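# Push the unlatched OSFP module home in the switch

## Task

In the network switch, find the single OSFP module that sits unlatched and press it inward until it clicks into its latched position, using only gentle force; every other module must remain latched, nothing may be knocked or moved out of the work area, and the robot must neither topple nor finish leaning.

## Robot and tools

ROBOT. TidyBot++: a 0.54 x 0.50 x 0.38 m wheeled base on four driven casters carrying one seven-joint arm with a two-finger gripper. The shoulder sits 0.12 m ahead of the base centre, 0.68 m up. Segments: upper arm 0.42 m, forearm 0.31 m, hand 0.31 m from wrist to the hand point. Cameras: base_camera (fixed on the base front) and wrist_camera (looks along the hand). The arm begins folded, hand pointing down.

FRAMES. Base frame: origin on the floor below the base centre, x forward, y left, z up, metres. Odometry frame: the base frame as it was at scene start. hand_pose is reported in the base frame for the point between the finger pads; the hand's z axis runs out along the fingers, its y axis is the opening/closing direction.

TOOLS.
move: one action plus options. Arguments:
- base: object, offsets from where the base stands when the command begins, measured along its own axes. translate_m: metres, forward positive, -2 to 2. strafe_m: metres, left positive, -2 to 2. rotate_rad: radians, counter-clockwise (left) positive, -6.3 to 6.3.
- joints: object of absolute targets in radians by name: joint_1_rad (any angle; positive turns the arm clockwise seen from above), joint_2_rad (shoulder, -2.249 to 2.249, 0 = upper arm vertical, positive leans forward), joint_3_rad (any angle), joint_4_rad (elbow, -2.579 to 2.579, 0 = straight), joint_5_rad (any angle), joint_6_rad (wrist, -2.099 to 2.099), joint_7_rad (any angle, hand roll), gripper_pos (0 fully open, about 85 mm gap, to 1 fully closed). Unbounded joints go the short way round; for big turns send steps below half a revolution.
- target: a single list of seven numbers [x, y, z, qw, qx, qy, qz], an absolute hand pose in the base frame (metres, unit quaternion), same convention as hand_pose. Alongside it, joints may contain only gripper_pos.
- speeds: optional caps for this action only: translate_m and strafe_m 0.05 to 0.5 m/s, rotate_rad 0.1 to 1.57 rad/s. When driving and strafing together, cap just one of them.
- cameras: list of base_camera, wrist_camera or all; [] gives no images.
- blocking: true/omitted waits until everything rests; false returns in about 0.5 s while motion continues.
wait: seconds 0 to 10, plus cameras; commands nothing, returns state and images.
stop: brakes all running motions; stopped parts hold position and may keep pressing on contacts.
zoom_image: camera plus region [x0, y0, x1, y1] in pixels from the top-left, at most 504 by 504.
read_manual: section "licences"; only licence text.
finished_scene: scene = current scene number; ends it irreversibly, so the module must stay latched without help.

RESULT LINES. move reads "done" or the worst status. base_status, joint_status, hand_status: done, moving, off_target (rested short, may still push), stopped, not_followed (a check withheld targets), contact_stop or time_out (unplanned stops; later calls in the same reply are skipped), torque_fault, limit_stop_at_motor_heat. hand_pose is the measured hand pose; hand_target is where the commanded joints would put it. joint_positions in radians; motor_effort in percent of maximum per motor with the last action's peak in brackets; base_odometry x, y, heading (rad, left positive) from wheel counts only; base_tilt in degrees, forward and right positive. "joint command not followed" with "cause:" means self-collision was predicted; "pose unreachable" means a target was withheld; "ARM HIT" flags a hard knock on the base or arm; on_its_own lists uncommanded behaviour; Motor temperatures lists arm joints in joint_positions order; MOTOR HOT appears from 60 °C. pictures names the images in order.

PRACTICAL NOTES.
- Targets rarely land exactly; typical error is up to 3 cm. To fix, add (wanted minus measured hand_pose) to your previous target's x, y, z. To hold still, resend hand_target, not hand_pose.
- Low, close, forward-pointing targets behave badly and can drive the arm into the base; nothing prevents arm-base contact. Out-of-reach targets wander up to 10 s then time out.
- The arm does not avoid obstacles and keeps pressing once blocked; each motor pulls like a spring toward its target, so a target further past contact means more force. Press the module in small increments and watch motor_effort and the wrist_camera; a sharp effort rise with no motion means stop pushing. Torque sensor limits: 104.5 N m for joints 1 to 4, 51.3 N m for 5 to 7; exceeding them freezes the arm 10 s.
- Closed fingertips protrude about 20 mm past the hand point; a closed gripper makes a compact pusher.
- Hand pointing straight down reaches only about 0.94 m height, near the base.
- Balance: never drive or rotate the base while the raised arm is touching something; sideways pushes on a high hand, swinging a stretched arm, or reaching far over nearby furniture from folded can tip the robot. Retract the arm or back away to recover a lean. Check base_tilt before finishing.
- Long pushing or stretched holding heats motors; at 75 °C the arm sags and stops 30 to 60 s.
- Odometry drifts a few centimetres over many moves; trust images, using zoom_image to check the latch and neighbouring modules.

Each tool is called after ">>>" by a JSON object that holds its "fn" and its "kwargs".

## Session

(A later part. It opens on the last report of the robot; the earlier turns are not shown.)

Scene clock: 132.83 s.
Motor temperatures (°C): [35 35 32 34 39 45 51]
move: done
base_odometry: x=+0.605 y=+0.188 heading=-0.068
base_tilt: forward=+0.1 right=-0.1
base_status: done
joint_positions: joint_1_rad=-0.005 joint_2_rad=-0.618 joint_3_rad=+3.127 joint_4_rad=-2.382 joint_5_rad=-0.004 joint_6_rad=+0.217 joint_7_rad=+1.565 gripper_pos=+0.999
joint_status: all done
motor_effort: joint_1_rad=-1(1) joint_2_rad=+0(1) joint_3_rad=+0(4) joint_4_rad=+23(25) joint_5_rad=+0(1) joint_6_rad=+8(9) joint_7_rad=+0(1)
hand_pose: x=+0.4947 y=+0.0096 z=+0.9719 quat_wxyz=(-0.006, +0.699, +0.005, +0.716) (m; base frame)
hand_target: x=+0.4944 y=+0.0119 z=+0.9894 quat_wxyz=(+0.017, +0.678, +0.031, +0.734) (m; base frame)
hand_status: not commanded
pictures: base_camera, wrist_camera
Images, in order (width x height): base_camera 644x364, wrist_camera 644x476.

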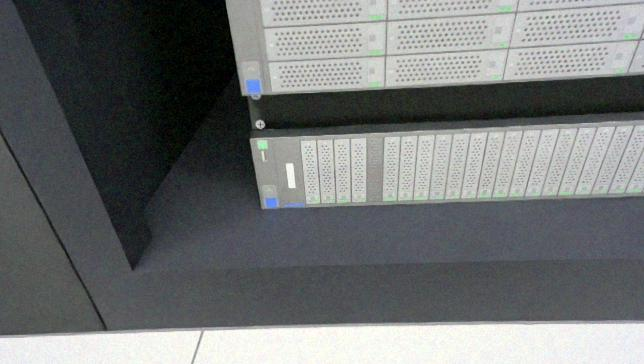

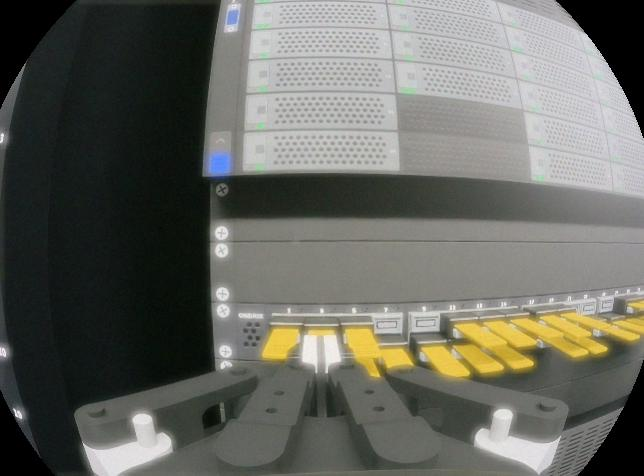

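>>> {"fn": "move", "kwargs": {"joints": {"joint_2_rad":-0.616,"joint_4_rad":-2.409,"joint_6_rad":0.273}}}

>>> {"fn": "zoom_image", "kwargs": {"camera": "wrist_camera", "region": [240, 260, 400, 400]}}

Scene clock: 137.07 s.
Motor temperatures (°C): [35 35 32 34 39 45 51]
move: done
base_odometry: x=+0.605 y=+0.188 heading=-0.068
base_tilt: forward=+0.2 right=-0.1
base_status: not commanded
joint_positions: joint_1_rad=-0.005 joint_2_rad=-0.618 joint_3_rad=+3.127 joint_4_rad=-2.395 joint_5_rad=-0.004 joint_6_rad=+0.217 joint_7_rad=+1.565 gripper_pos=+0.999
joint_status: all done
motor_effort: joint_1_rad=-1(1) joint_2_rad=+0(1) joint_3_rad=-1(1) joint_4_rad=+23(24) joint_5_rad=+0(0) joint_6_rad=+8(9) joint_7_rad=-1(1)
hand_pose: x=+0.4939 y=+0.0095 z=+0.9637 quat_wxyz=(-0.006, +0.703, +0.005, +0.711) (m; base frame)
hand_target: x=+0.4932 y=+0.0117 z=+0.9715 quat_wxyz=(+0.017, +0.688, +0.031, +0.725) (m; base frame)
hand_status: not commanded
pictures: base_camera, wrist_camera
Images, in order (width x height): base_camera 644x364, wrist_camera 644x476.

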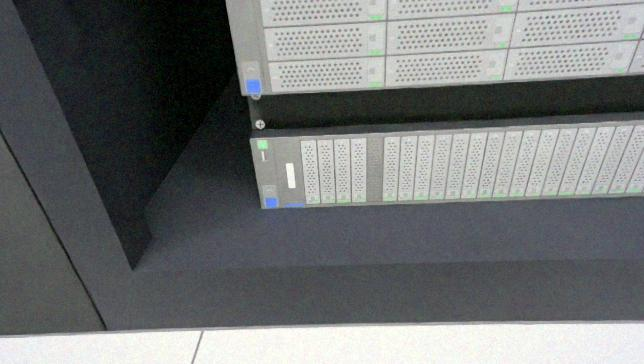

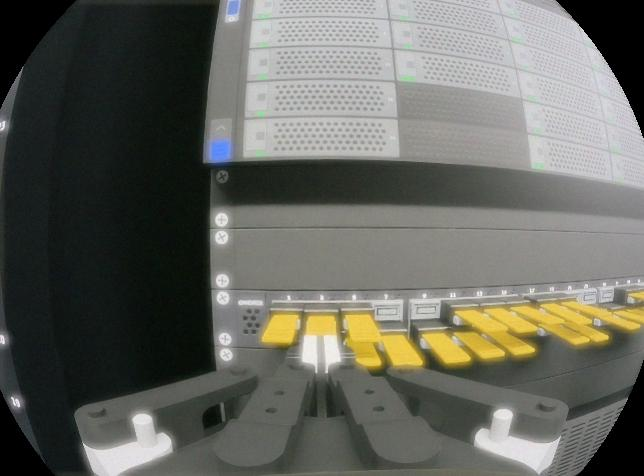

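Scaled by 3.150.

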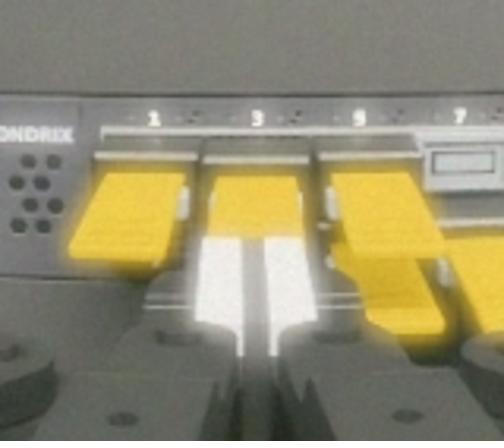

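>>> {"fn": "move", "kwargs": {"joints": {"joint_2_rad":-0.616,"joint_4_rad":-2.418,"joint_6_rad":0.273}}}

>>> {"fn": "zoom_image", "kwargs": {"camera": "wrist_camera", "region": [240, 260, 400, 400]}}

Scene clock: 141.53 s.
Motor temperatures (°C): [35 35 32 34 39 45 51]
move: done
base_odometry: x=+0.605 y=+0.188 heading=-0.068
base_tilt: forward=+0.1 right=-0.1
base_status: not commanded
joint_positions: joint_1_rad=-0.005 joint_2_rad=-0.618 joint_3_rad=+3.127 joint_4_rad=-2.399 joint_5_rad=-0.004 joint_6_rad=+0.217 joint_7_rad=+1.565 gripper_pos=+0.999
joint_status: all done
motor_effort: joint_1_rad=-1(1) joint_2_rad=+0(1) joint_3_rad=+0(1) joint_4_rad=+23(24) joint_5_rad=+0(1) joint_6_rad=+8(9) joint_7_rad=-1(1)
hand_pose: x=+0.4937 y=+0.0095 z=+0.9611 quat_wxyz=(-0.006, +0.705, +0.005, +0.709) (m; base frame)
hand_target: x=+0.4926 y=+0.0117 z=+0.9660 quat_wxyz=(+0.017, +0.692, +0.031, +0.721) (m; base frame)
hand_status: not commanded
pictures: base_camera, wrist_camera
Images, in order (width x height): base_camera 644x364, wrist_camera 644x476.

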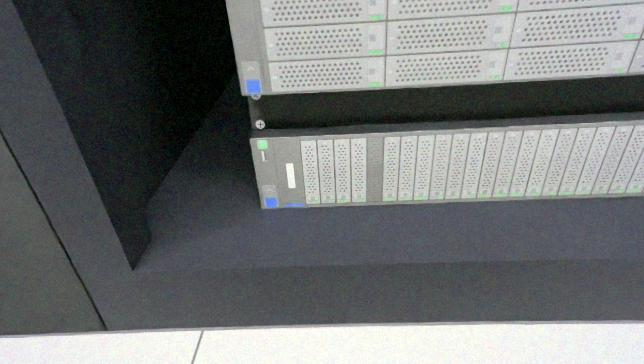

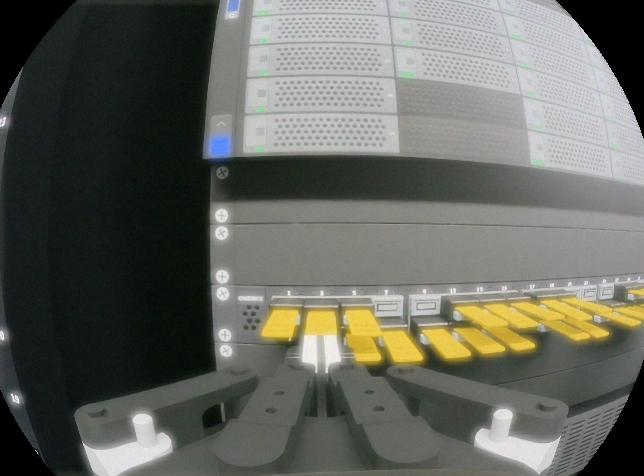

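Scaled by 3.150.

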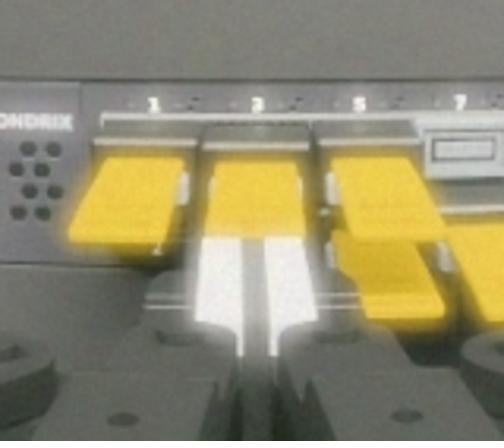

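>>> {"fn": "move", "kwargs": {"base": {"translate_m":0.02}}}

>>> {"fn": "zoom_image", "kwargs": {"camera": "wrist_camera", "region": [240, 260, 400, 400]}}

Scene clock: 144.90 s.
Motor temperatures (°C): [35 35 32 34 39 45 51]
move: done
base_odometry: x=+0.625 y=+0.187 heading=-0.068
base_tilt: forward=+0.2 right=-0.1
base_status: done
joint_positions: joint_1_rad=-0.005 joint_2_rad=-0.620 joint_3_rad=+3.127 joint_4_rad=-2.399 joint_5_rad=-0.004 joint_6_rad=+0.217 joint_7_rad=+1.565 gripper_pos=+0.999
joint_status: not commanded
motor_effort: joint_1_rad=-1(1) joint_2_rad=+1(3) joint_3_rad=-1(1) joint_4_rad=+23(24) joint_5_rad=+0(1) joint_6_rad=+8(9) joint_7_rad=+0(1)
hand_pose: x=+0.4932 y=+0.0095 z=+0.9615 quat_wxyz=(-0.006, +0.704, +0.005, +0.710) (m; base frame)
hand_target: x=+0.4926 y=+0.0117 z=+0.9660 quat_wxyz=(+0.017, +0.692, +0.031, +0.721) (m; base frame)
hand_status: not commanded
pictures: base_camera, wrist_camera
Images, in order (width x height): base_camera 644x364, wrist_camera 644x476.

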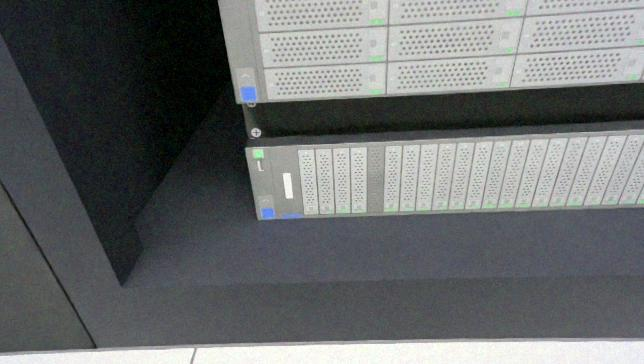

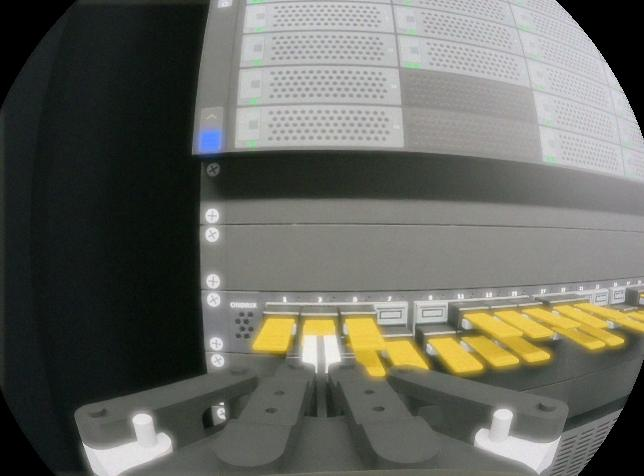

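Scaled by 3.150.

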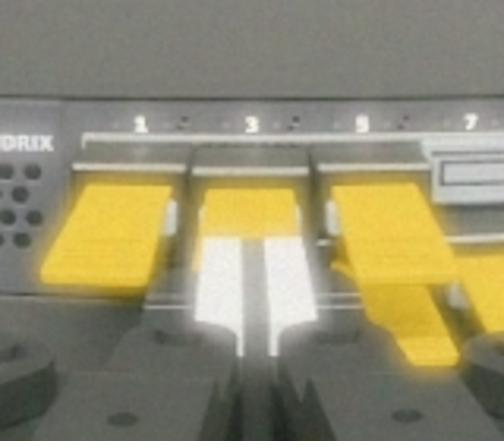

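>>> {"fn": "move", "kwargs": {"base": {"translate_m":0.008}, "speeds": {"translate_m":0.05}}}

>>> {"fn": "zoom_image", "kwargs": {"camera": "wrist_camera", "region": [240, 260, 400, 400]}}

>>> {"fn": "move", "kwargs": {"base": {"translate_m":0.006}, "speeds": {"translate_m":0.05}}}

>>> {"fn": "zoom_image", "kwargs": {"camera": "wrist_camera", "region": [240, 260, 400, 400]}}

Scene clock: 153.03 s.
Motor temperatures (°C): [35 35 32 34 39 45 51]
move: done
base_odometry: x=+0.633 y=+0.186 heading=-0.068
base_tilt: forward=+0.2 right=-0.1
base_status: done
joint_positions: joint_1_rad=-0.005 joint_2_rad=-0.627 joint_3_rad=+3.127 joint_4_rad=-2.401 joint_5_rad=-0.004 joint_6_rad=+0.217 joint_7_rad=+1.565 gripper_pos=+0.999
joint_status: not commanded
motor_effort: joint_1_rad=-1(1) joint_2_rad=+3(6) joint_3_rad=+0(1) joint_4_rad=+24(25) joint_5_rad=+0(1) joint_6_rad=+8(9) joint_7_rad=-1(1)
hand_pose: x=+0.4910 y=+0.0095 z=+0.9636 quat_wxyz=(-0.006, +0.702, +0.005, +0.712) (m; base frame)
hand_target: x=+0.4926 y=+0.0117 z=+0.9660 quat_wxyz=(+0.017, +0.692, +0.031, +0.721) (m; base frame)
hand_status: not commanded
pictures: base_camera, wrist_camera
Images, in order (width x height): base_camera 644x364, wrist_camera 644x476.

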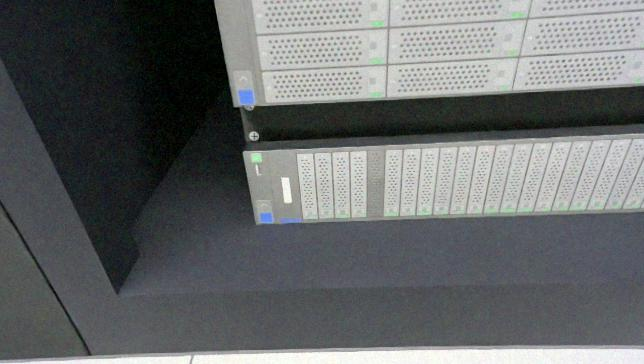

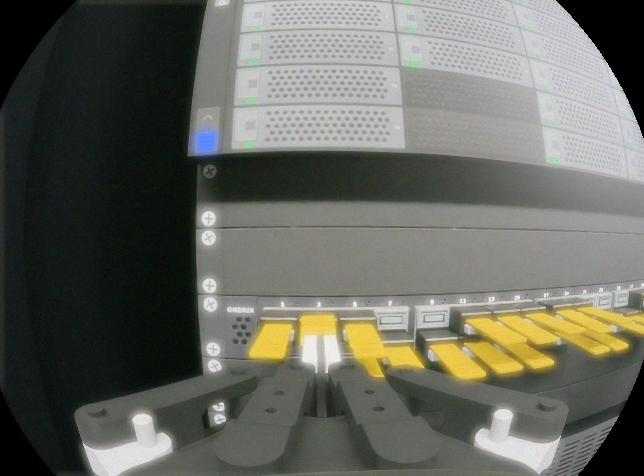

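Scaled by 3.150.

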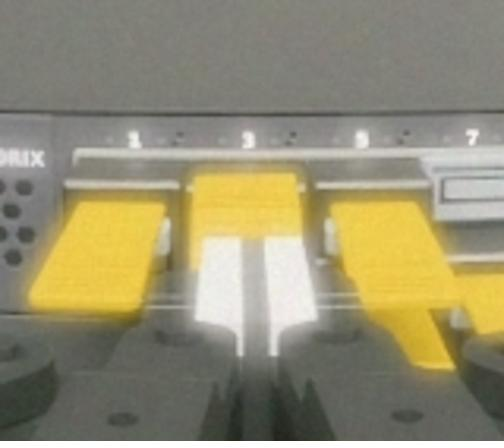

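Scene clock: 153.63 s.
Motor temperatures (°C): [35 35 32 34 39 45 51]
move: done
base_odometry: x=+0.639 y=+0.185 heading=-0.068
base_tilt: forward=+0.2 right=-0.1
base_status: done
joint_positions: joint_1_rad=-0.005 joint_2_rad=-0.627 joint_3_rad=+3.127 joint_4_rad=-2.401 joint_5_rad=-0.004 joint_6_rad=+0.217 joint_7_rad=+1.565 gripper_pos=+0.999
joint_status: not commanded
motor_effort: joint_1_rad=-1(1) joint_2_rad=+3(5) joint_3_rad=+0(1) joint_4_rad=+25(25) joint_5_rad=+0(0) joint_6_rad=+9(9) joint_7_rad=+0(1)
hand_pose: x=+0.4911 y=+0.0095 z=+0.9632 quat_wxyz=(-0.006, +0.702, +0.005, +0.712) (m; base frame)
hand_target: x=+0.4926 y=+0.0117 z=+0.9660 quat_wxyz=(+0.017, +0.692, +0.031, +0.721) (m; base frame)
hand_status: not commanded
pictures: base_camera, wrist_camera
Images, in order (width x height): base_camera 644x364, wrist_camera 644x476.

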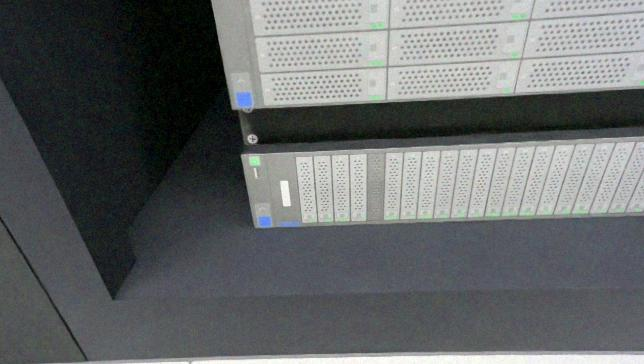

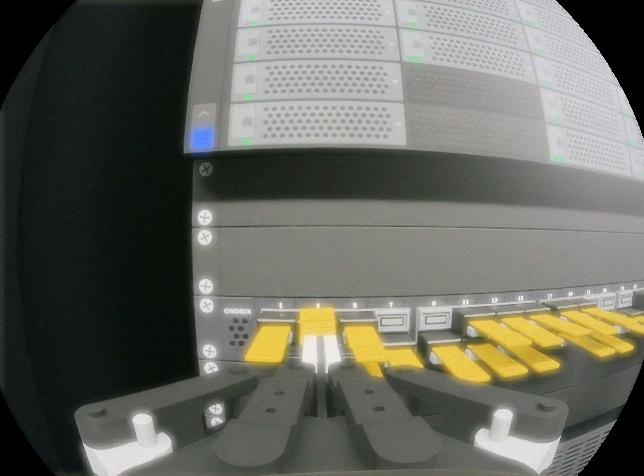

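Scaled by 3.150.

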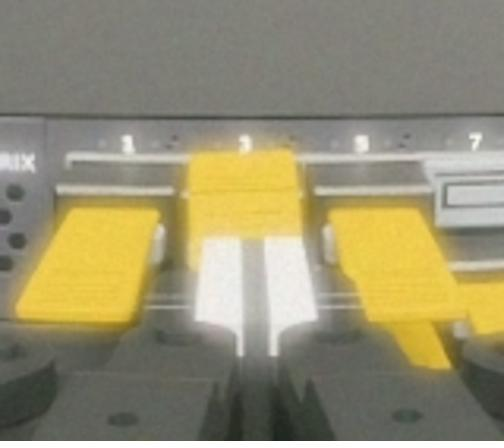

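>>> {"fn": "move", "kwargs": {"base": {"translate_m":-0.034}, "cameras": []}}

>>> {"fn": "move", "kwargs": {"joints": {"joint_2_rad":-0.63,"joint_4_rad":-2.355,"joint_6_rad":0.21}}}

>>> {"fn": "zoom_image", "kwargs": {"camera": "wrist_camera", "region": [240, 260, 400, 400]}}

Scene clock: 173.10 s.
Motor temperatures (°C): [35 35 32 34 39 45 51]
move: done
base_odometry: x=+0.605 y=+0.188 heading=-0.068
base_tilt: forward=+0.1 right=-0.1
base_status: done
joint_positions: joint_1_rad=-0.005 joint_2_rad=-0.624 joint_3_rad=+3.127 joint_4_rad=-2.401 joint_5_rad=-0.004 joint_6_rad=+0.217 joint_7_rad=+1.565 gripper_pos=+0.999
joint_status: not commanded
motor_effort: joint_1_rad=+0(1) joint_2_rad=+0(3) joint_3_rad=-1(1) joint_4_rad=+23(25) joint_5_rad=+0(0) joint_6_rad=+8(9) joint_7_rad=-1(1)
hand_pose: x=+0.4920 y=+0.0095 z=+0.9619 quat_wxyz=(-0.006, +0.703, +0.005, +0.711) (m; base frame)
hand_target: x=+0.4926 y=+0.0117 z=+0.9660 quat_wxyz=(+0.017, +0.692, +0.031, +0.721) (m; base frame)
hand_status: not commanded
pictures: none
No camera images: "cameras" was empty.

Scene clock: 173.90 s.
Motor temperatures (°C): [35 35 32 34 39 45 51]
move: done
base_odometry: x=+0.605 y=+0.188 heading=-0.068
base_tilt: forward=+0.1 right=-0.1
base_status: not commanded
joint_positions: joint_1_rad=-0.005 joint_2_rad=-0.624 joint_3_rad=+3.127 joint_4_rad=-2.356 joint_5_rad=-0.004 joint_6_rad=+0.216 joint_7_rad=+1.565 gripper_pos=+0.999
joint_status: all done
motor_effort: joint_1_rad=-1(1) joint_2_rad=+0(1) joint_3_rad=+0(1) joint_4_rad=+23(25) joint_5_rad=+0(0) joint_6_rad=+8(9) joint_7_rad=-1(1)
hand_pose: x=+0.4941 y=+0.0098 z=+0.9896 quat_wxyz=(-0.006, +0.688, +0.005, +0.726) (m; base frame)
hand_target: x=+0.4923 y=+0.0113 z=+0.9906 quat_wxyz=(+0.018, +0.687, +0.031, +0.726) (m; base frame)
hand_status: not commanded
pictures: base_camera, wrist_camera
Images, in order (width x height): base_camera 644x364, wrist_camera 644x476.

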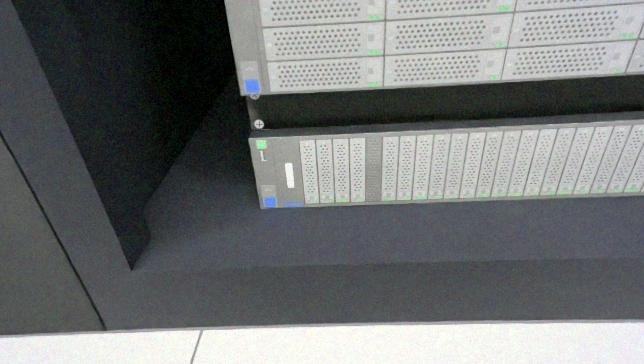

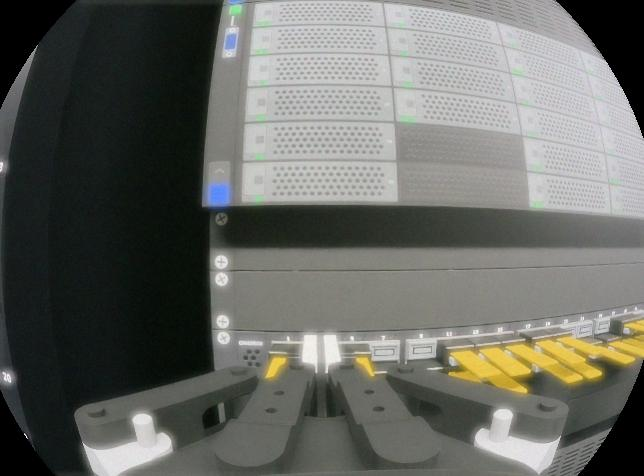

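Scaled by 3.150.

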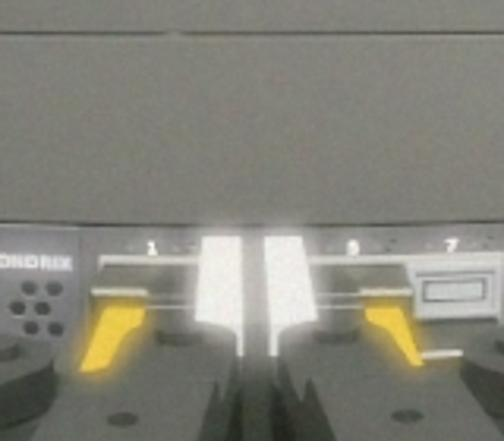

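>>> {"fn": "move", "kwargs": {"joints": {"joint_2_rad":-0.63,"joint_4_rad":-2.355,"joint_6_rad":0.10}}}

>>> {"fn": "zoom_image", "kwargs": {"camera": "wrist_camera", "region": [240, 260, 400, 400]}}

Scene clock: 177.83 s.
Motor temperatures (°C): [35 35 32 34 39 45 51]
move: done
base_odometry: x=+0.605 y=+0.188 heading=-0.068
base_tilt: forward=+0.1 right=-0.1
base_status: not commanded
joint_positions: joint_1_rad=-0.005 joint_2_rad=-0.624 joint_3_rad=+3.127 joint_4_rad=-2.355 joint_5_rad=-0.004 joint_6_rad=+0.118 joint_7_rad=+1.565 gripper_pos=+0.999
joint_status: all done
motor_effort: joint_1_rad=-1(1) joint_2_rad=+0(1) joint_3_rad=+0(1) joint_4_rad=+24(26) joint_5_rad=+0(0) joint_6_rad=+9(9) joint_7_rad=-1(1)
hand_pose: x=+0.4943 y=+0.0096 z=+0.9600 quat_wxyz=(-0.006, +0.722, +0.005, +0.692) (m; base frame)
hand_target: x=+0.4923 y=+0.0100 z=+0.9564 quat_wxyz=(+0.018, +0.725, +0.031, +0.687) (m; base frame)
hand_status: not commanded
pictures: base_camera, wrist_camera
Images, in order (width x height): base_camera 644x364, wrist_camera 644x476.

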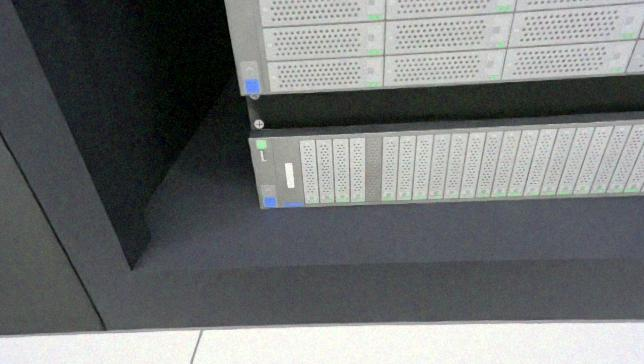

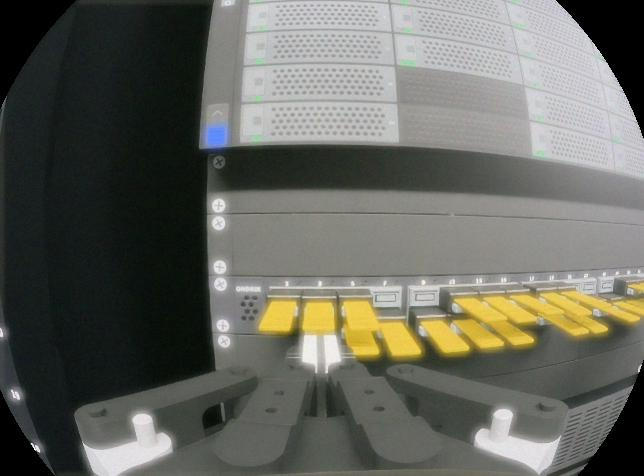

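Scaled by 3.150.

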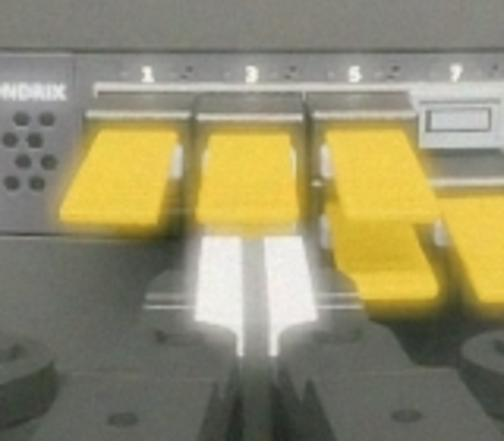

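>>> {"fn": "move", "kwargs": {"joints": {"joint_2_rad":-0.63,"joint_4_rad":-2.332,"joint_6_rad":0.10}}}

>>> {"fn": "zoom_image", "kwargs": {"camera": "wrist_camera", "region": [240, 260, 400, 400]}}

Scene clock: 182.97 s.
Motor temperatures (°C): [35 35 32 34 39 45 51]
move: done
base_odometry: x=+0.605 y=+0.188 heading=-0.068
base_tilt: forward=+0.2 right=-0.1
base_status: not commanded
joint_positions: joint_1_rad=-0.005 joint_2_rad=-0.624 joint_3_rad=+3.127 joint_4_rad=-2.337 joint_5_rad=-0.004 joint_6_rad=+0.118 joint_7_rad=+1.565 gripper_pos=+0.999
joint_status: all done
motor_effort: joint_1_rad=-1(1) joint_2_rad=+0(1) joint_3_rad=-1(1) joint_4_rad=+24(25) joint_5_rad=+0(1) joint_6_rad=+8(8) joint_7_rad=-1(1)
hand_pose: x=+0.4954 y=+0.0097 z=+0.9712 quat_wxyz=(-0.006, +0.716, +0.005, +0.699) (m; base frame)
hand_target: x=+0.4937 y=+0.0101 z=+0.9707 quat_wxyz=(+0.018, +0.717, +0.030, +0.696) (m; base frame)
hand_status: not commanded
pictures: base_camera, wrist_camera
Images, in order (width x height): base_camera 644x364, wrist_camera 644x476.

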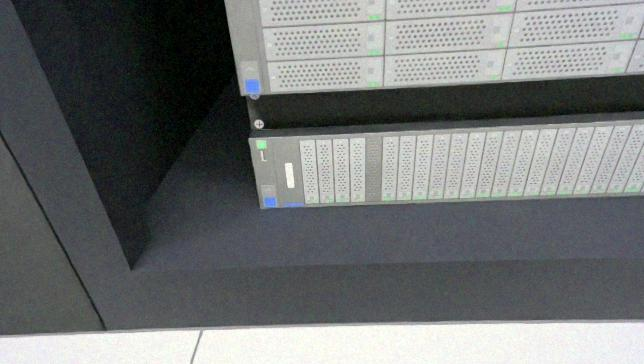

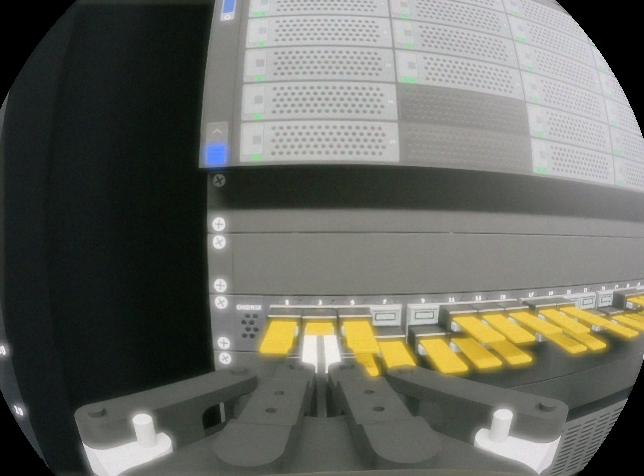

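Scaled by 3.150.

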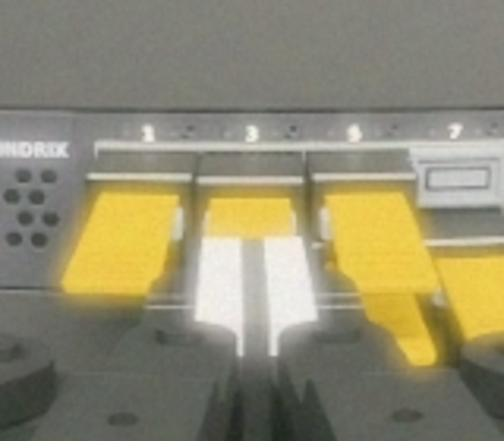

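>>> {"fn": "move", "kwargs": {"joints": {"joint_2_rad":-0.63,"joint_4_rad":-2.323,"joint_6_rad":0.10}, "cameras": []}}

>>> {"fn": "move", "kwargs": {"base": {"translate_m":0.03}, "speeds": {"translate_m":0.05}}}

>>> {"fn": "zoom_image", "kwargs": {"camera": "wrist_camera", "region": [240, 260, 400, 400]}}

Scene clock: 187.03 s.
Motor temperatures (°C): [35 35 32 34 39 45 51]
move: done
base_odometry: x=+0.605 y=+0.188 heading=-0.068
base_tilt: forward=+0.2 right=-0.1
base_status: not commanded
joint_positions: joint_1_rad=-0.005 joint_2_rad=-0.624 joint_3_rad=+3.127 joint_4_rad=-2.330 joint_5_rad=-0.004 joint_6_rad=+0.118 joint_7_rad=+1.565 gripper_pos=+0.999
joint_status: all done
motor_effort: joint_1_rad=+0(1) joint_2_rad=+0(1) joint_3_rad=-1(1) joint_4_rad=+24(24) joint_5_rad=+1(1) joint_6_rad=+8(9) joint_7_rad=+0(1)
hand_pose: x=+0.4957 y=+0.0098 z=+0.9752 quat_wxyz=(-0.006, +0.713, +0.005, +0.701) (m; base frame)
hand_target: x=+0.4941 y=+0.0102 z=+0.9763 quat_wxyz=(+0.018, +0.714, +0.030, +0.699) (m; base frame)
hand_status: not commanded
pictures: none
No camera images: "cameras" was empty.

Scene clock: 188.10 s.
Motor temperatures (°C): [35 35 32 34 39 45 51]
move: done
base_odometry: x=+0.635 y=+0.185 heading=-0.068
base_tilt: forward=+0.1 right=-0.1
base_status: done
joint_positions: joint_1_rad=-0.005 joint_2_rad=-0.626 joint_3_rad=+3.127 joint_4_rad=-2.330 joint_5_rad=-0.004 joint_6_rad=+0.118 joint_7_rad=+1.565 gripper_pos=+0.999
joint_status: not commanded
motor_effort: joint_1_rad=-1(1) joint_2_rad=+0(4) joint_3_rad=-1(1) joint_4_rad=+24(24) joint_5_rad=+0(1) joint_6_rad=+8(9) joint_7_rad=-1(1)
hand_pose: x=+0.4952 y=+0.0098 z=+0.9759 quat_wxyz=(-0.006, +0.713, +0.005, +0.701) (m; base frame)
hand_target: x=+0.4941 y=+0.0102 z=+0.9763 quat_wxyz=(+0.018, +0.714, +0.030, +0.699) (m; base frame)
hand_status: not commanded
pictures: base_camera, wrist_camera
Images, in order (width x height): base_camera 644x364, wrist_camera 644x476.

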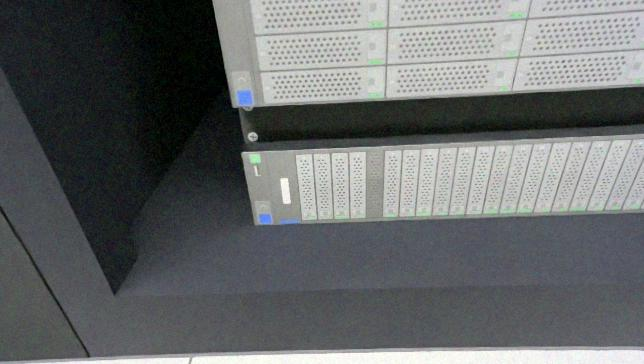

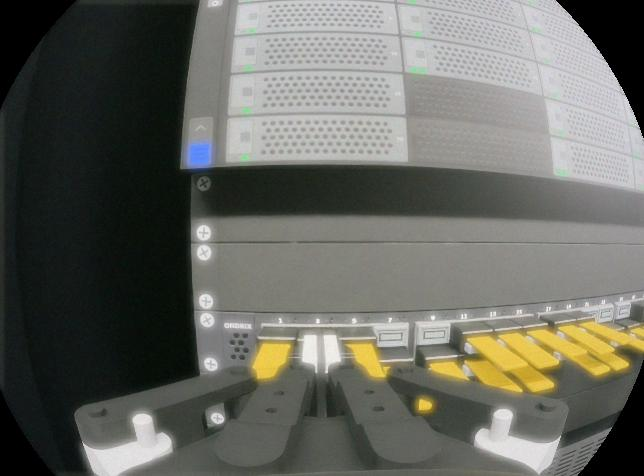

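Scaled by 3.150.

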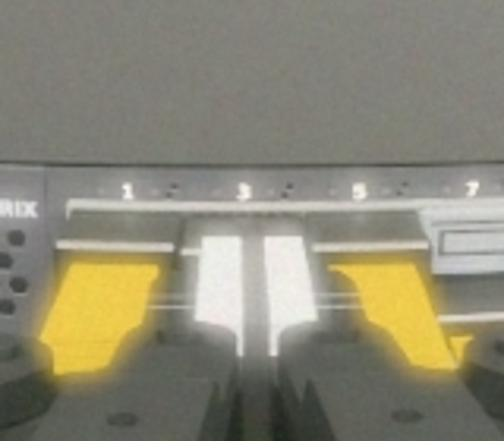

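>>> {"fn": "move", "kwargs": {"base": {"translate_m":0.018,"strafe_m":0.004}, "speeds": {"translate_m":0.05}}}

>>> {"fn": "zoom_image", "kwargs": {"camera": "wrist_camera", "region": [240, 260, 400, 400]}}

Scene clock: 196.43 s.
Motor temperatures (°C): [35 35 32 34 39 44 51]
move: done
base_odometry: x=+0.653 y=+0.188 heading=-0.069
base_tilt: forward=+0.2 right=-0.1
base_status: done
joint_positions: joint_1_rad=-0.005 joint_2_rad=-0.627 joint_3_rad=+3.127 joint_4_rad=-2.330 joint_5_rad=-0.004 joint_6_rad=+0.118 joint_7_rad=+1.565 gripper_pos=+0.999
joint_status: not commanded
motor_effort: joint_1_rad=+0(1) joint_2_rad=+0(2) joint_3_rad=-1(2) joint_4_rad=+23(24) joint_5_rad=+0(0) joint_6_rad=+8(8) joint_7_rad=+0(1)
hand_pose: x=+0.4949 y=+0.0098 z=+0.9763 quat_wxyz=(-0.006, +0.712, +0.005, +0.702) (m; base frame)
hand_target: x=+0.4941 y=+0.0102 z=+0.9763 quat_wxyz=(+0.018, +0.714, +0.030, +0.699) (m; base frame)
hand_status: not commanded
pictures: base_camera, wrist_camera
Images, in order (width x height): base_camera 644x364, wrist_camera 644x476.

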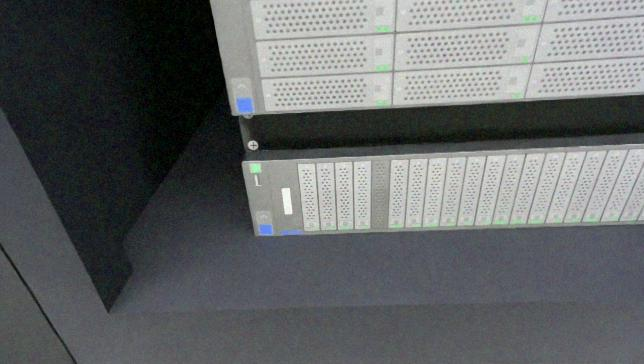

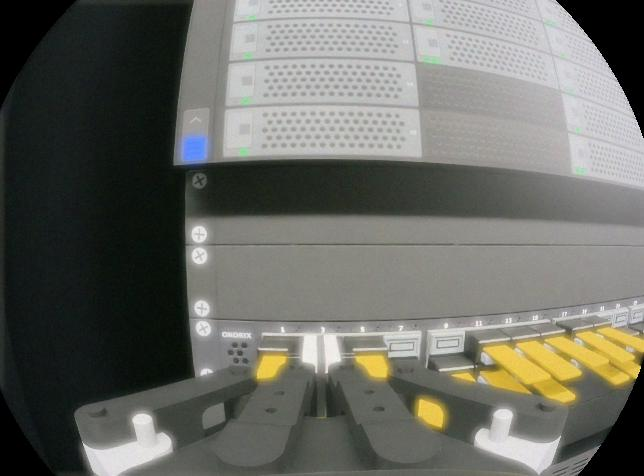

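Scaled by 3.150.

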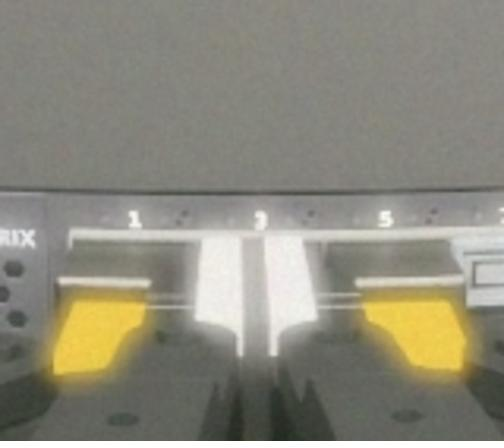

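>>> {"fn": "move", "kwargs": {"base": {"translate_m":0.007}, "speeds": {"translate_m":0.05}, "cameras": ["wrist_camera"]}}

>>> {"fn": "move", "kwargs": {"base": {"translate_m":0.005}, "speeds": {"translate_m":0.05}, "cameras": ["wrist_camera"]}}

>>> {"fn": "zoom_image", "kwargs": {"camera": "wrist_camera", "region": [240, 260, 400, 400]}}

Scene clock: 201.80 s.
Motor temperatures (°C): [35 35 32 34 39 44 51]
move: done
base_odometry: x=+0.660 y=+0.188 heading=-0.069
base_tilt: forward=+0.2 right=-0.1
base_status: done
joint_positions: joint_1_rad=-0.005 joint_2_rad=-0.628 joint_3_rad=+3.127 joint_4_rad=-2.330 joint_5_rad=-0.004 joint_6_rad=+0.118 joint_7_rad=+1.565 gripper_pos=+0.999
joint_status: not commanded
motor_effort: joint_1_rad=-1(1) joint_2_rad=+0(2) joint_3_rad=-1(2) joint_4_rad=+23(24) joint_5_rad=+0(1) joint_6_rad=+8(9) joint_7_rad=-1(1)
hand_pose: x=+0.4946 y=+0.0098 z=+0.9767 quat_wxyz=(-0.006, +0.712, +0.005, +0.702) (m; base frame)
hand_target: x=+0.4941 y=+0.0102 z=+0.9763 quat_wxyz=(+0.018, +0.714, +0.030, +0.699) (m; base frame)
hand_status: not commanded
pictures: wrist_camera
Images, in order (width x height): wrist_camera 644x476.

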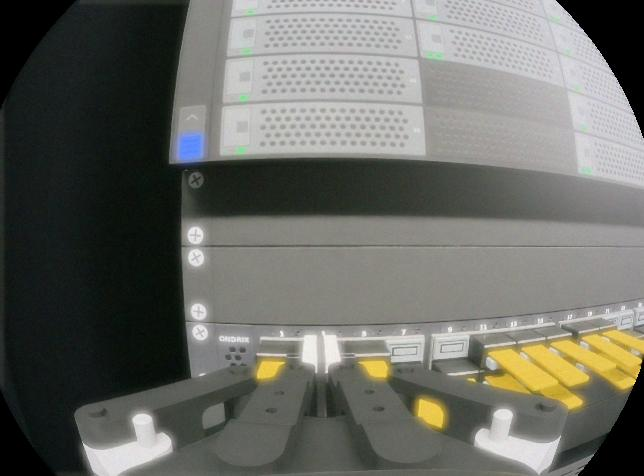

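Scene clock: 202.40 s.
Motor temperatures (°C): [35 35 32 34 39 44 51]
move: done
base_odometry: x=+0.665 y=+0.187 heading=-0.068
base_tilt: forward=+0.2 right=-0.1
base_status: done
joint_positions: joint_1_rad=-0.005 joint_2_rad=-0.629 joint_3_rad=+3.127 joint_4_rad=-2.330 joint_5_rad=-0.004 joint_6_rad=+0.118 joint_7_rad=+1.565 gripper_pos=+0.999
joint_status: not commanded
motor_effort: joint_1_rad=-1(1) joint_2_rad=+0(2) joint_3_rad=-1(1) joint_4_rad=+23(24) joint_5_rad=+0(0) joint_6_rad=+8(8) joint_7_rad=-1(1)
hand_pose: x=+0.4943 y=+0.0098 z=+0.9772 quat_wxyz=(-0.006, +0.711, +0.005, +0.703) (m; base frame)
hand_target: x=+0.4941 y=+0.0102 z=+0.9763 quat_wxyz=(+0.018, +0.714, +0.030, +0.699) (m; base frame)
hand_status: not commanded
pictures: wrist_camera
Images, in order (width x height): wrist_camera 644x476.

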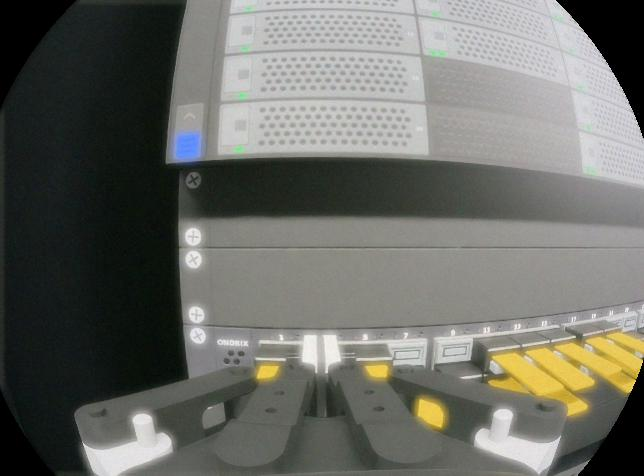

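Scaled by 3.150.

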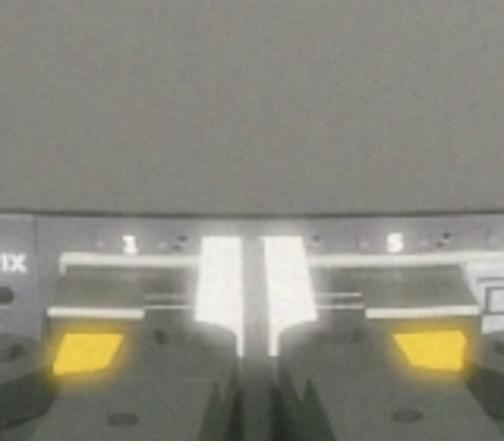

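>>> {"fn": "move", "kwargs": {"base": {"translate_m":-0.01}, "cameras": []}}

>>> {"fn": "move", "kwargs": {"joints": {"joint_2_rad":-0.63,"joint_4_rad":-2.355,"joint_6_rad":0.10}, "cameras": ["wrist_camera"]}}

>>> {"fn": "zoom_image", "kwargs": {"camera": "wrist_camera", "region": [240, 260, 400, 400]}}

Scene clock: 207.33 s.
Motor temperatures (°C): [35 35 32 34 39 44 51]
move: done
base_odometry: x=+0.655 y=+0.188 heading=-0.068
base_tilt: forward=+0.1 right=-0.1
base_status: done
joint_positions: joint_1_rad=-0.005 joint_2_rad=-0.631 joint_3_rad=+3.127 joint_4_rad=-2.330 joint_5_rad=-0.004 joint_6_rad=+0.118 joint_7_rad=+1.565 gripper_pos=+0.999
joint_status: not commanded
motor_effort: joint_1_rad=-1(1) joint_2_rad=+0(3) joint_3_rad=+0(1) joint_4_rad=+24(24) joint_5_rad=+0(1) joint_6_rad=+8(9) joint_7_rad=-1(1)
hand_pose: x=+0.4935 y=+0.0098 z=+0.9783 quat_wxyz=(-0.006, +0.710, +0.005, +0.704) (m; base frame)
hand_target: x=+0.4941 y=+0.0102 z=+0.9763 quat_wxyz=(+0.018, +0.714, +0.030, +0.699) (m; base frame)
hand_status: not commanded
pictures: none
No camera images: "cameras" was empty.

Scene clock: 207.97 s.
Motor temperatures (°C): [35 35 32 34 39 44 51]
move: done
base_odometry: x=+0.655 y=+0.188 heading=-0.068
base_tilt: forward=+0.2 right=-0.1
base_status: not commanded
joint_positions: joint_1_rad=-0.005 joint_2_rad=-0.631 joint_3_rad=+3.127 joint_4_rad=-2.340 joint_5_rad=-0.004 joint_6_rad=+0.118 joint_7_rad=+1.565 gripper_pos=+0.999
joint_status: all done
motor_effort: joint_1_rad=-1(1) joint_2_rad=+1(1) joint_3_rad=+0(1) joint_4_rad=+23(24) joint_5_rad=+0(0) joint_6_rad=+7(9) joint_7_rad=-1(1)
hand_pose: x=+0.4930 y=+0.0097 z=+0.9718 quat_wxyz=(-0.006, +0.714, +0.005, +0.700) (m; base frame)
hand_target: x=+0.4923 y=+0.0100 z=+0.9564 quat_wxyz=(+0.018, +0.725, +0.031, +0.687) (m; base frame)
hand_status: not commanded
pictures: wrist_camera
Images, in order (width x height): wrist_camera 644x476.

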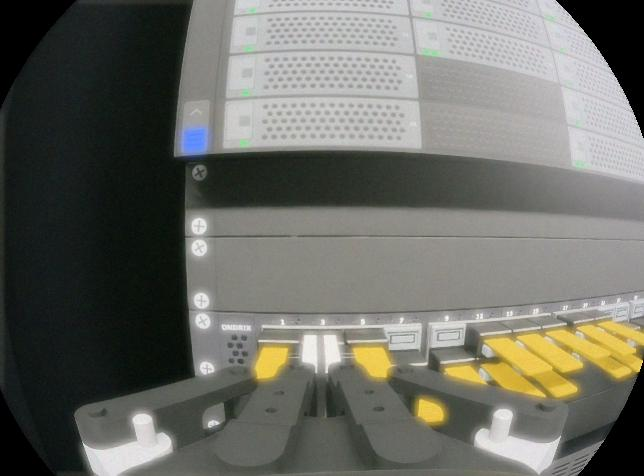

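Scaled by 3.150.

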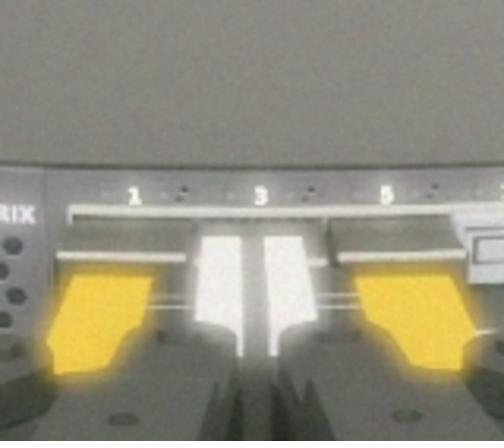

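>>> {"fn": "move", "kwargs": {"base": {"translate_m":0.008}, "speeds": {"translate_m":0.05}, "cameras": []}}

>>> {"fn": "move", "kwargs": {"base": {"translate_m":0.005}, "speeds": {"translate_m":0.05}, "cameras": ["wrist_camera"]}}

>>> {"fn": "zoom_image", "kwargs": {"camera": "wrist_camera", "region": [240, 260, 400, 400]}}

Scene clock: 211.97 s.
Motor temperatures (°C): [35 35 32 34 39 44 51]
move: done
base_odometry: x=+0.663 y=+0.188 heading=-0.068
base_tilt: forward=+0.1 right=-0.1
base_status: done
joint_positions: joint_1_rad=-0.005 joint_2_rad=-0.632 joint_3_rad=+3.127 joint_4_rad=-2.340 joint_5_rad=-0.004 joint_6_rad=+0.118 joint_7_rad=+1.565 gripper_pos=+0.999
joint_status: not commanded
motor_effort: joint_1_rad=-1(1) joint_2_rad=+2(3) joint_3_rad=-1(1) joint_4_rad=+22(24) joint_5_rad=+0(1) joint_6_rad=+7(8) joint_7_rad=+0(1)
hand_pose: x=+0.4928 y=+0.0097 z=+0.9720 quat_wxyz=(-0.006, +0.714, +0.005, +0.700) (m; base frame)
hand_target: x=+0.4923 y=+0.0100 z=+0.9564 quat_wxyz=(+0.018, +0.725, +0.031, +0.687) (m; base frame)
hand_status: not commanded
pictures: none
No camera images: "cameras" was empty.

Scene clock: 212.57 s.
Motor temperatures (°C): [35 35 32 34 39 44 51]
move: done
base_odometry: x=+0.668 y=+0.187 heading=-0.068
base_tilt: forward=+0.2 right=-0.1
base_status: done
joint_positions: joint_1_rad=-0.005 joint_2_rad=-0.634 joint_3_rad=+3.127 joint_4_rad=-2.340 joint_5_rad=-0.004 joint_6_rad=+0.118 joint_7_rad=+1.565 gripper_pos=+0.999
joint_status: not commanded
motor_effort: joint_1_rad=-1(1) joint_2_rad=+2(4) joint_3_rad=-1(1) joint_4_rad=+21(23) joint_5_rad=+0(0) joint_6_rad=+6(7) joint_7_rad=-1(1)
hand_pose: x=+0.4923 y=+0.0097 z=+0.9727 quat_wxyz=(-0.006, +0.713, +0.005, +0.701) (m; base frame)
hand_target: x=+0.4923 y=+0.0100 z=+0.9564 quat_wxyz=(+0.018, +0.725, +0.031, +0.687) (m; base frame)
hand_status: not commanded
pictures: wrist_camera
Images, in order (width x height): wrist_camera 644x476.

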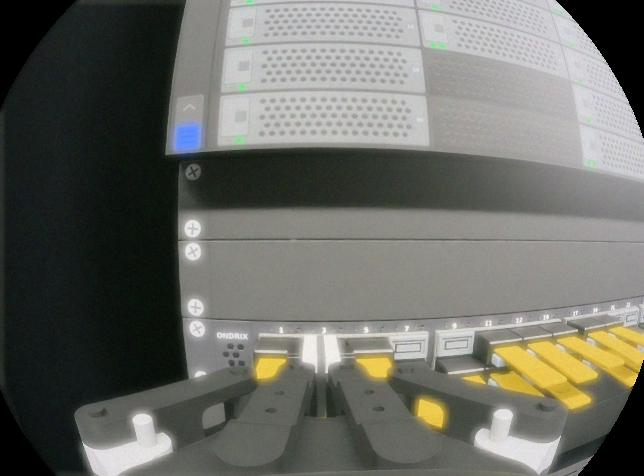

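Scaled by 3.150.

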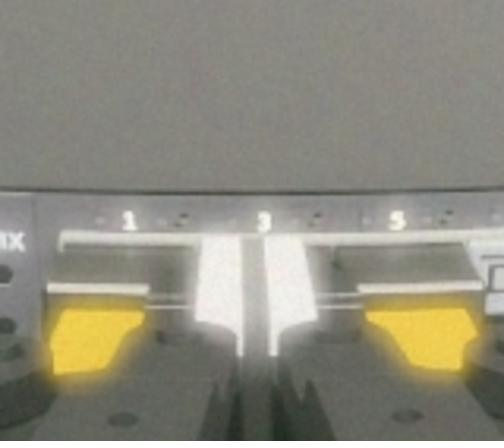

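>>> {"fn": "move", "kwargs": {"base": {"translate_m":0.005}, "speeds": {"translate_m":0.05}, "cameras": ["wrist_camera"]}}

>>> {"fn": "zoom_image", "kwargs": {"camera": "wrist_camera", "region": [240, 260, 400, 400]}}

>>> {"fn": "move", "kwargs": {"base": {"translate_m":0.005}, "speeds": {"translate_m":0.05}, "cameras": ["wrist_camera"]}}

>>> {"fn": "zoom_image", "kwargs": {"camera": "wrist_camera", "region": [240, 260, 400, 400]}}

Scene clock: 218.23 s.
Motor temperatures (°C): [35 35 32 34 39 44 51]
move: done
base_odometry: x=+0.673 y=+0.187 heading=-0.068
base_tilt: forward=+0.1 right=-0.1
base_status: done
joint_positions: joint_1_rad=-0.005 joint_2_rad=-0.640 joint_3_rad=+3.127 joint_4_rad=-2.340 joint_5_rad=-0.004 joint_6_rad=+0.118 joint_7_rad=+1.565 gripper_pos=+0.999
joint_status: not commanded
motor_effort: joint_1_rad=-1(1) joint_2_rad=+3(7) joint_3_rad=-1(1) joint_4_rad=+21(22) joint_5_rad=+0(0) joint_6_rad=+6(7) joint_7_rad=+0(1)
hand_pose: x=+0.4904 y=+0.0097 z=+0.9751 quat_wxyz=(-0.006, +0.711, +0.005, +0.703) (m; base frame)
hand_target: x=+0.4923 y=+0.0100 z=+0.9564 quat_wxyz=(+0.018, +0.725, +0.031, +0.687) (m; base frame)
hand_status: not commanded
pictures: wrist_camera
Images, in order (width x height): wrist_camera 644x476.

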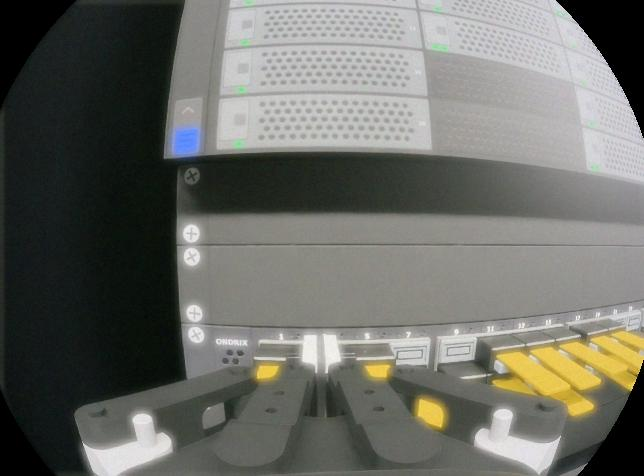

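Scaled by 3.150.

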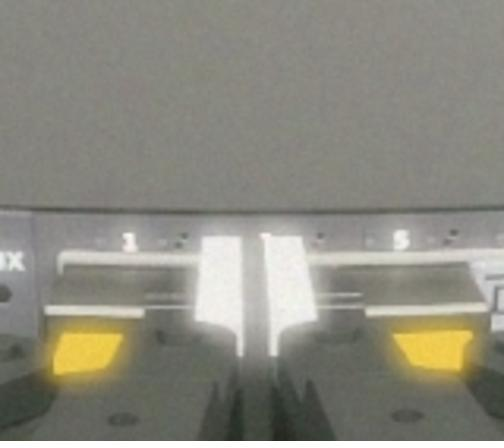

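Scene clock: 218.80 s.
Motor temperatures (°C): [35 35 32 34 39 44 51]
move: done
base_odometry: x=+0.678 y=+0.187 heading=-0.068
base_tilt: forward=+0.1 right=-0.1
base_status: done
joint_positions: joint_1_rad=-0.005 joint_2_rad=-0.645 joint_3_rad=+3.127 joint_4_rad=-2.340 joint_5_rad=-0.004 joint_6_rad=+0.118 joint_7_rad=+1.565 gripper_pos=+0.999
joint_status: not commanded
motor_effort: joint_1_rad=-1(1) joint_2_rad=+4(6) joint_3_rad=+0(1) joint_4_rad=+22(23) joint_5_rad=+0(0) joint_6_rad=+7(8) joint_7_rad=-1(1)
hand_pose: x=+0.4891 y=+0.0097 z=+0.9772 quat_wxyz=(-0.006, +0.709, +0.005, +0.705) (m; base frame)
hand_target: x=+0.4923 y=+0.0100 z=+0.9564 quat_wxyz=(+0.018, +0.725, +0.031, +0.687) (m; base frame)
hand_status: not commanded
pictures: wrist_camera
Images, in order (width x height): wrist_camera 644x476.

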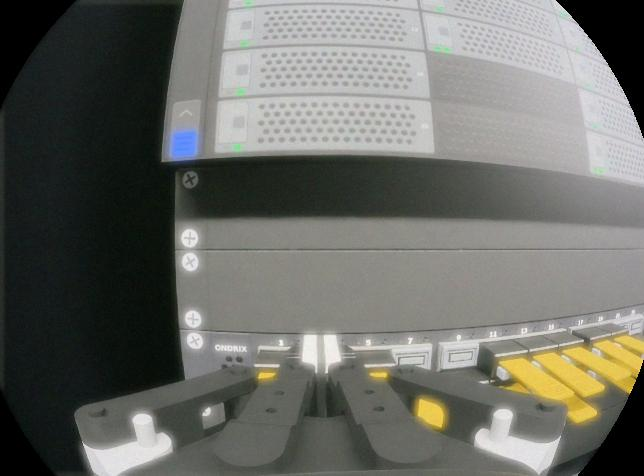

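Scaled by 3.150.

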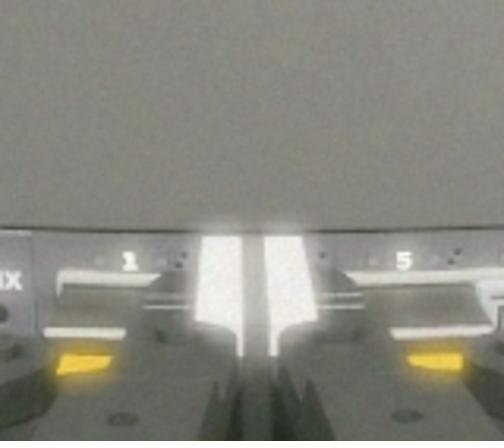

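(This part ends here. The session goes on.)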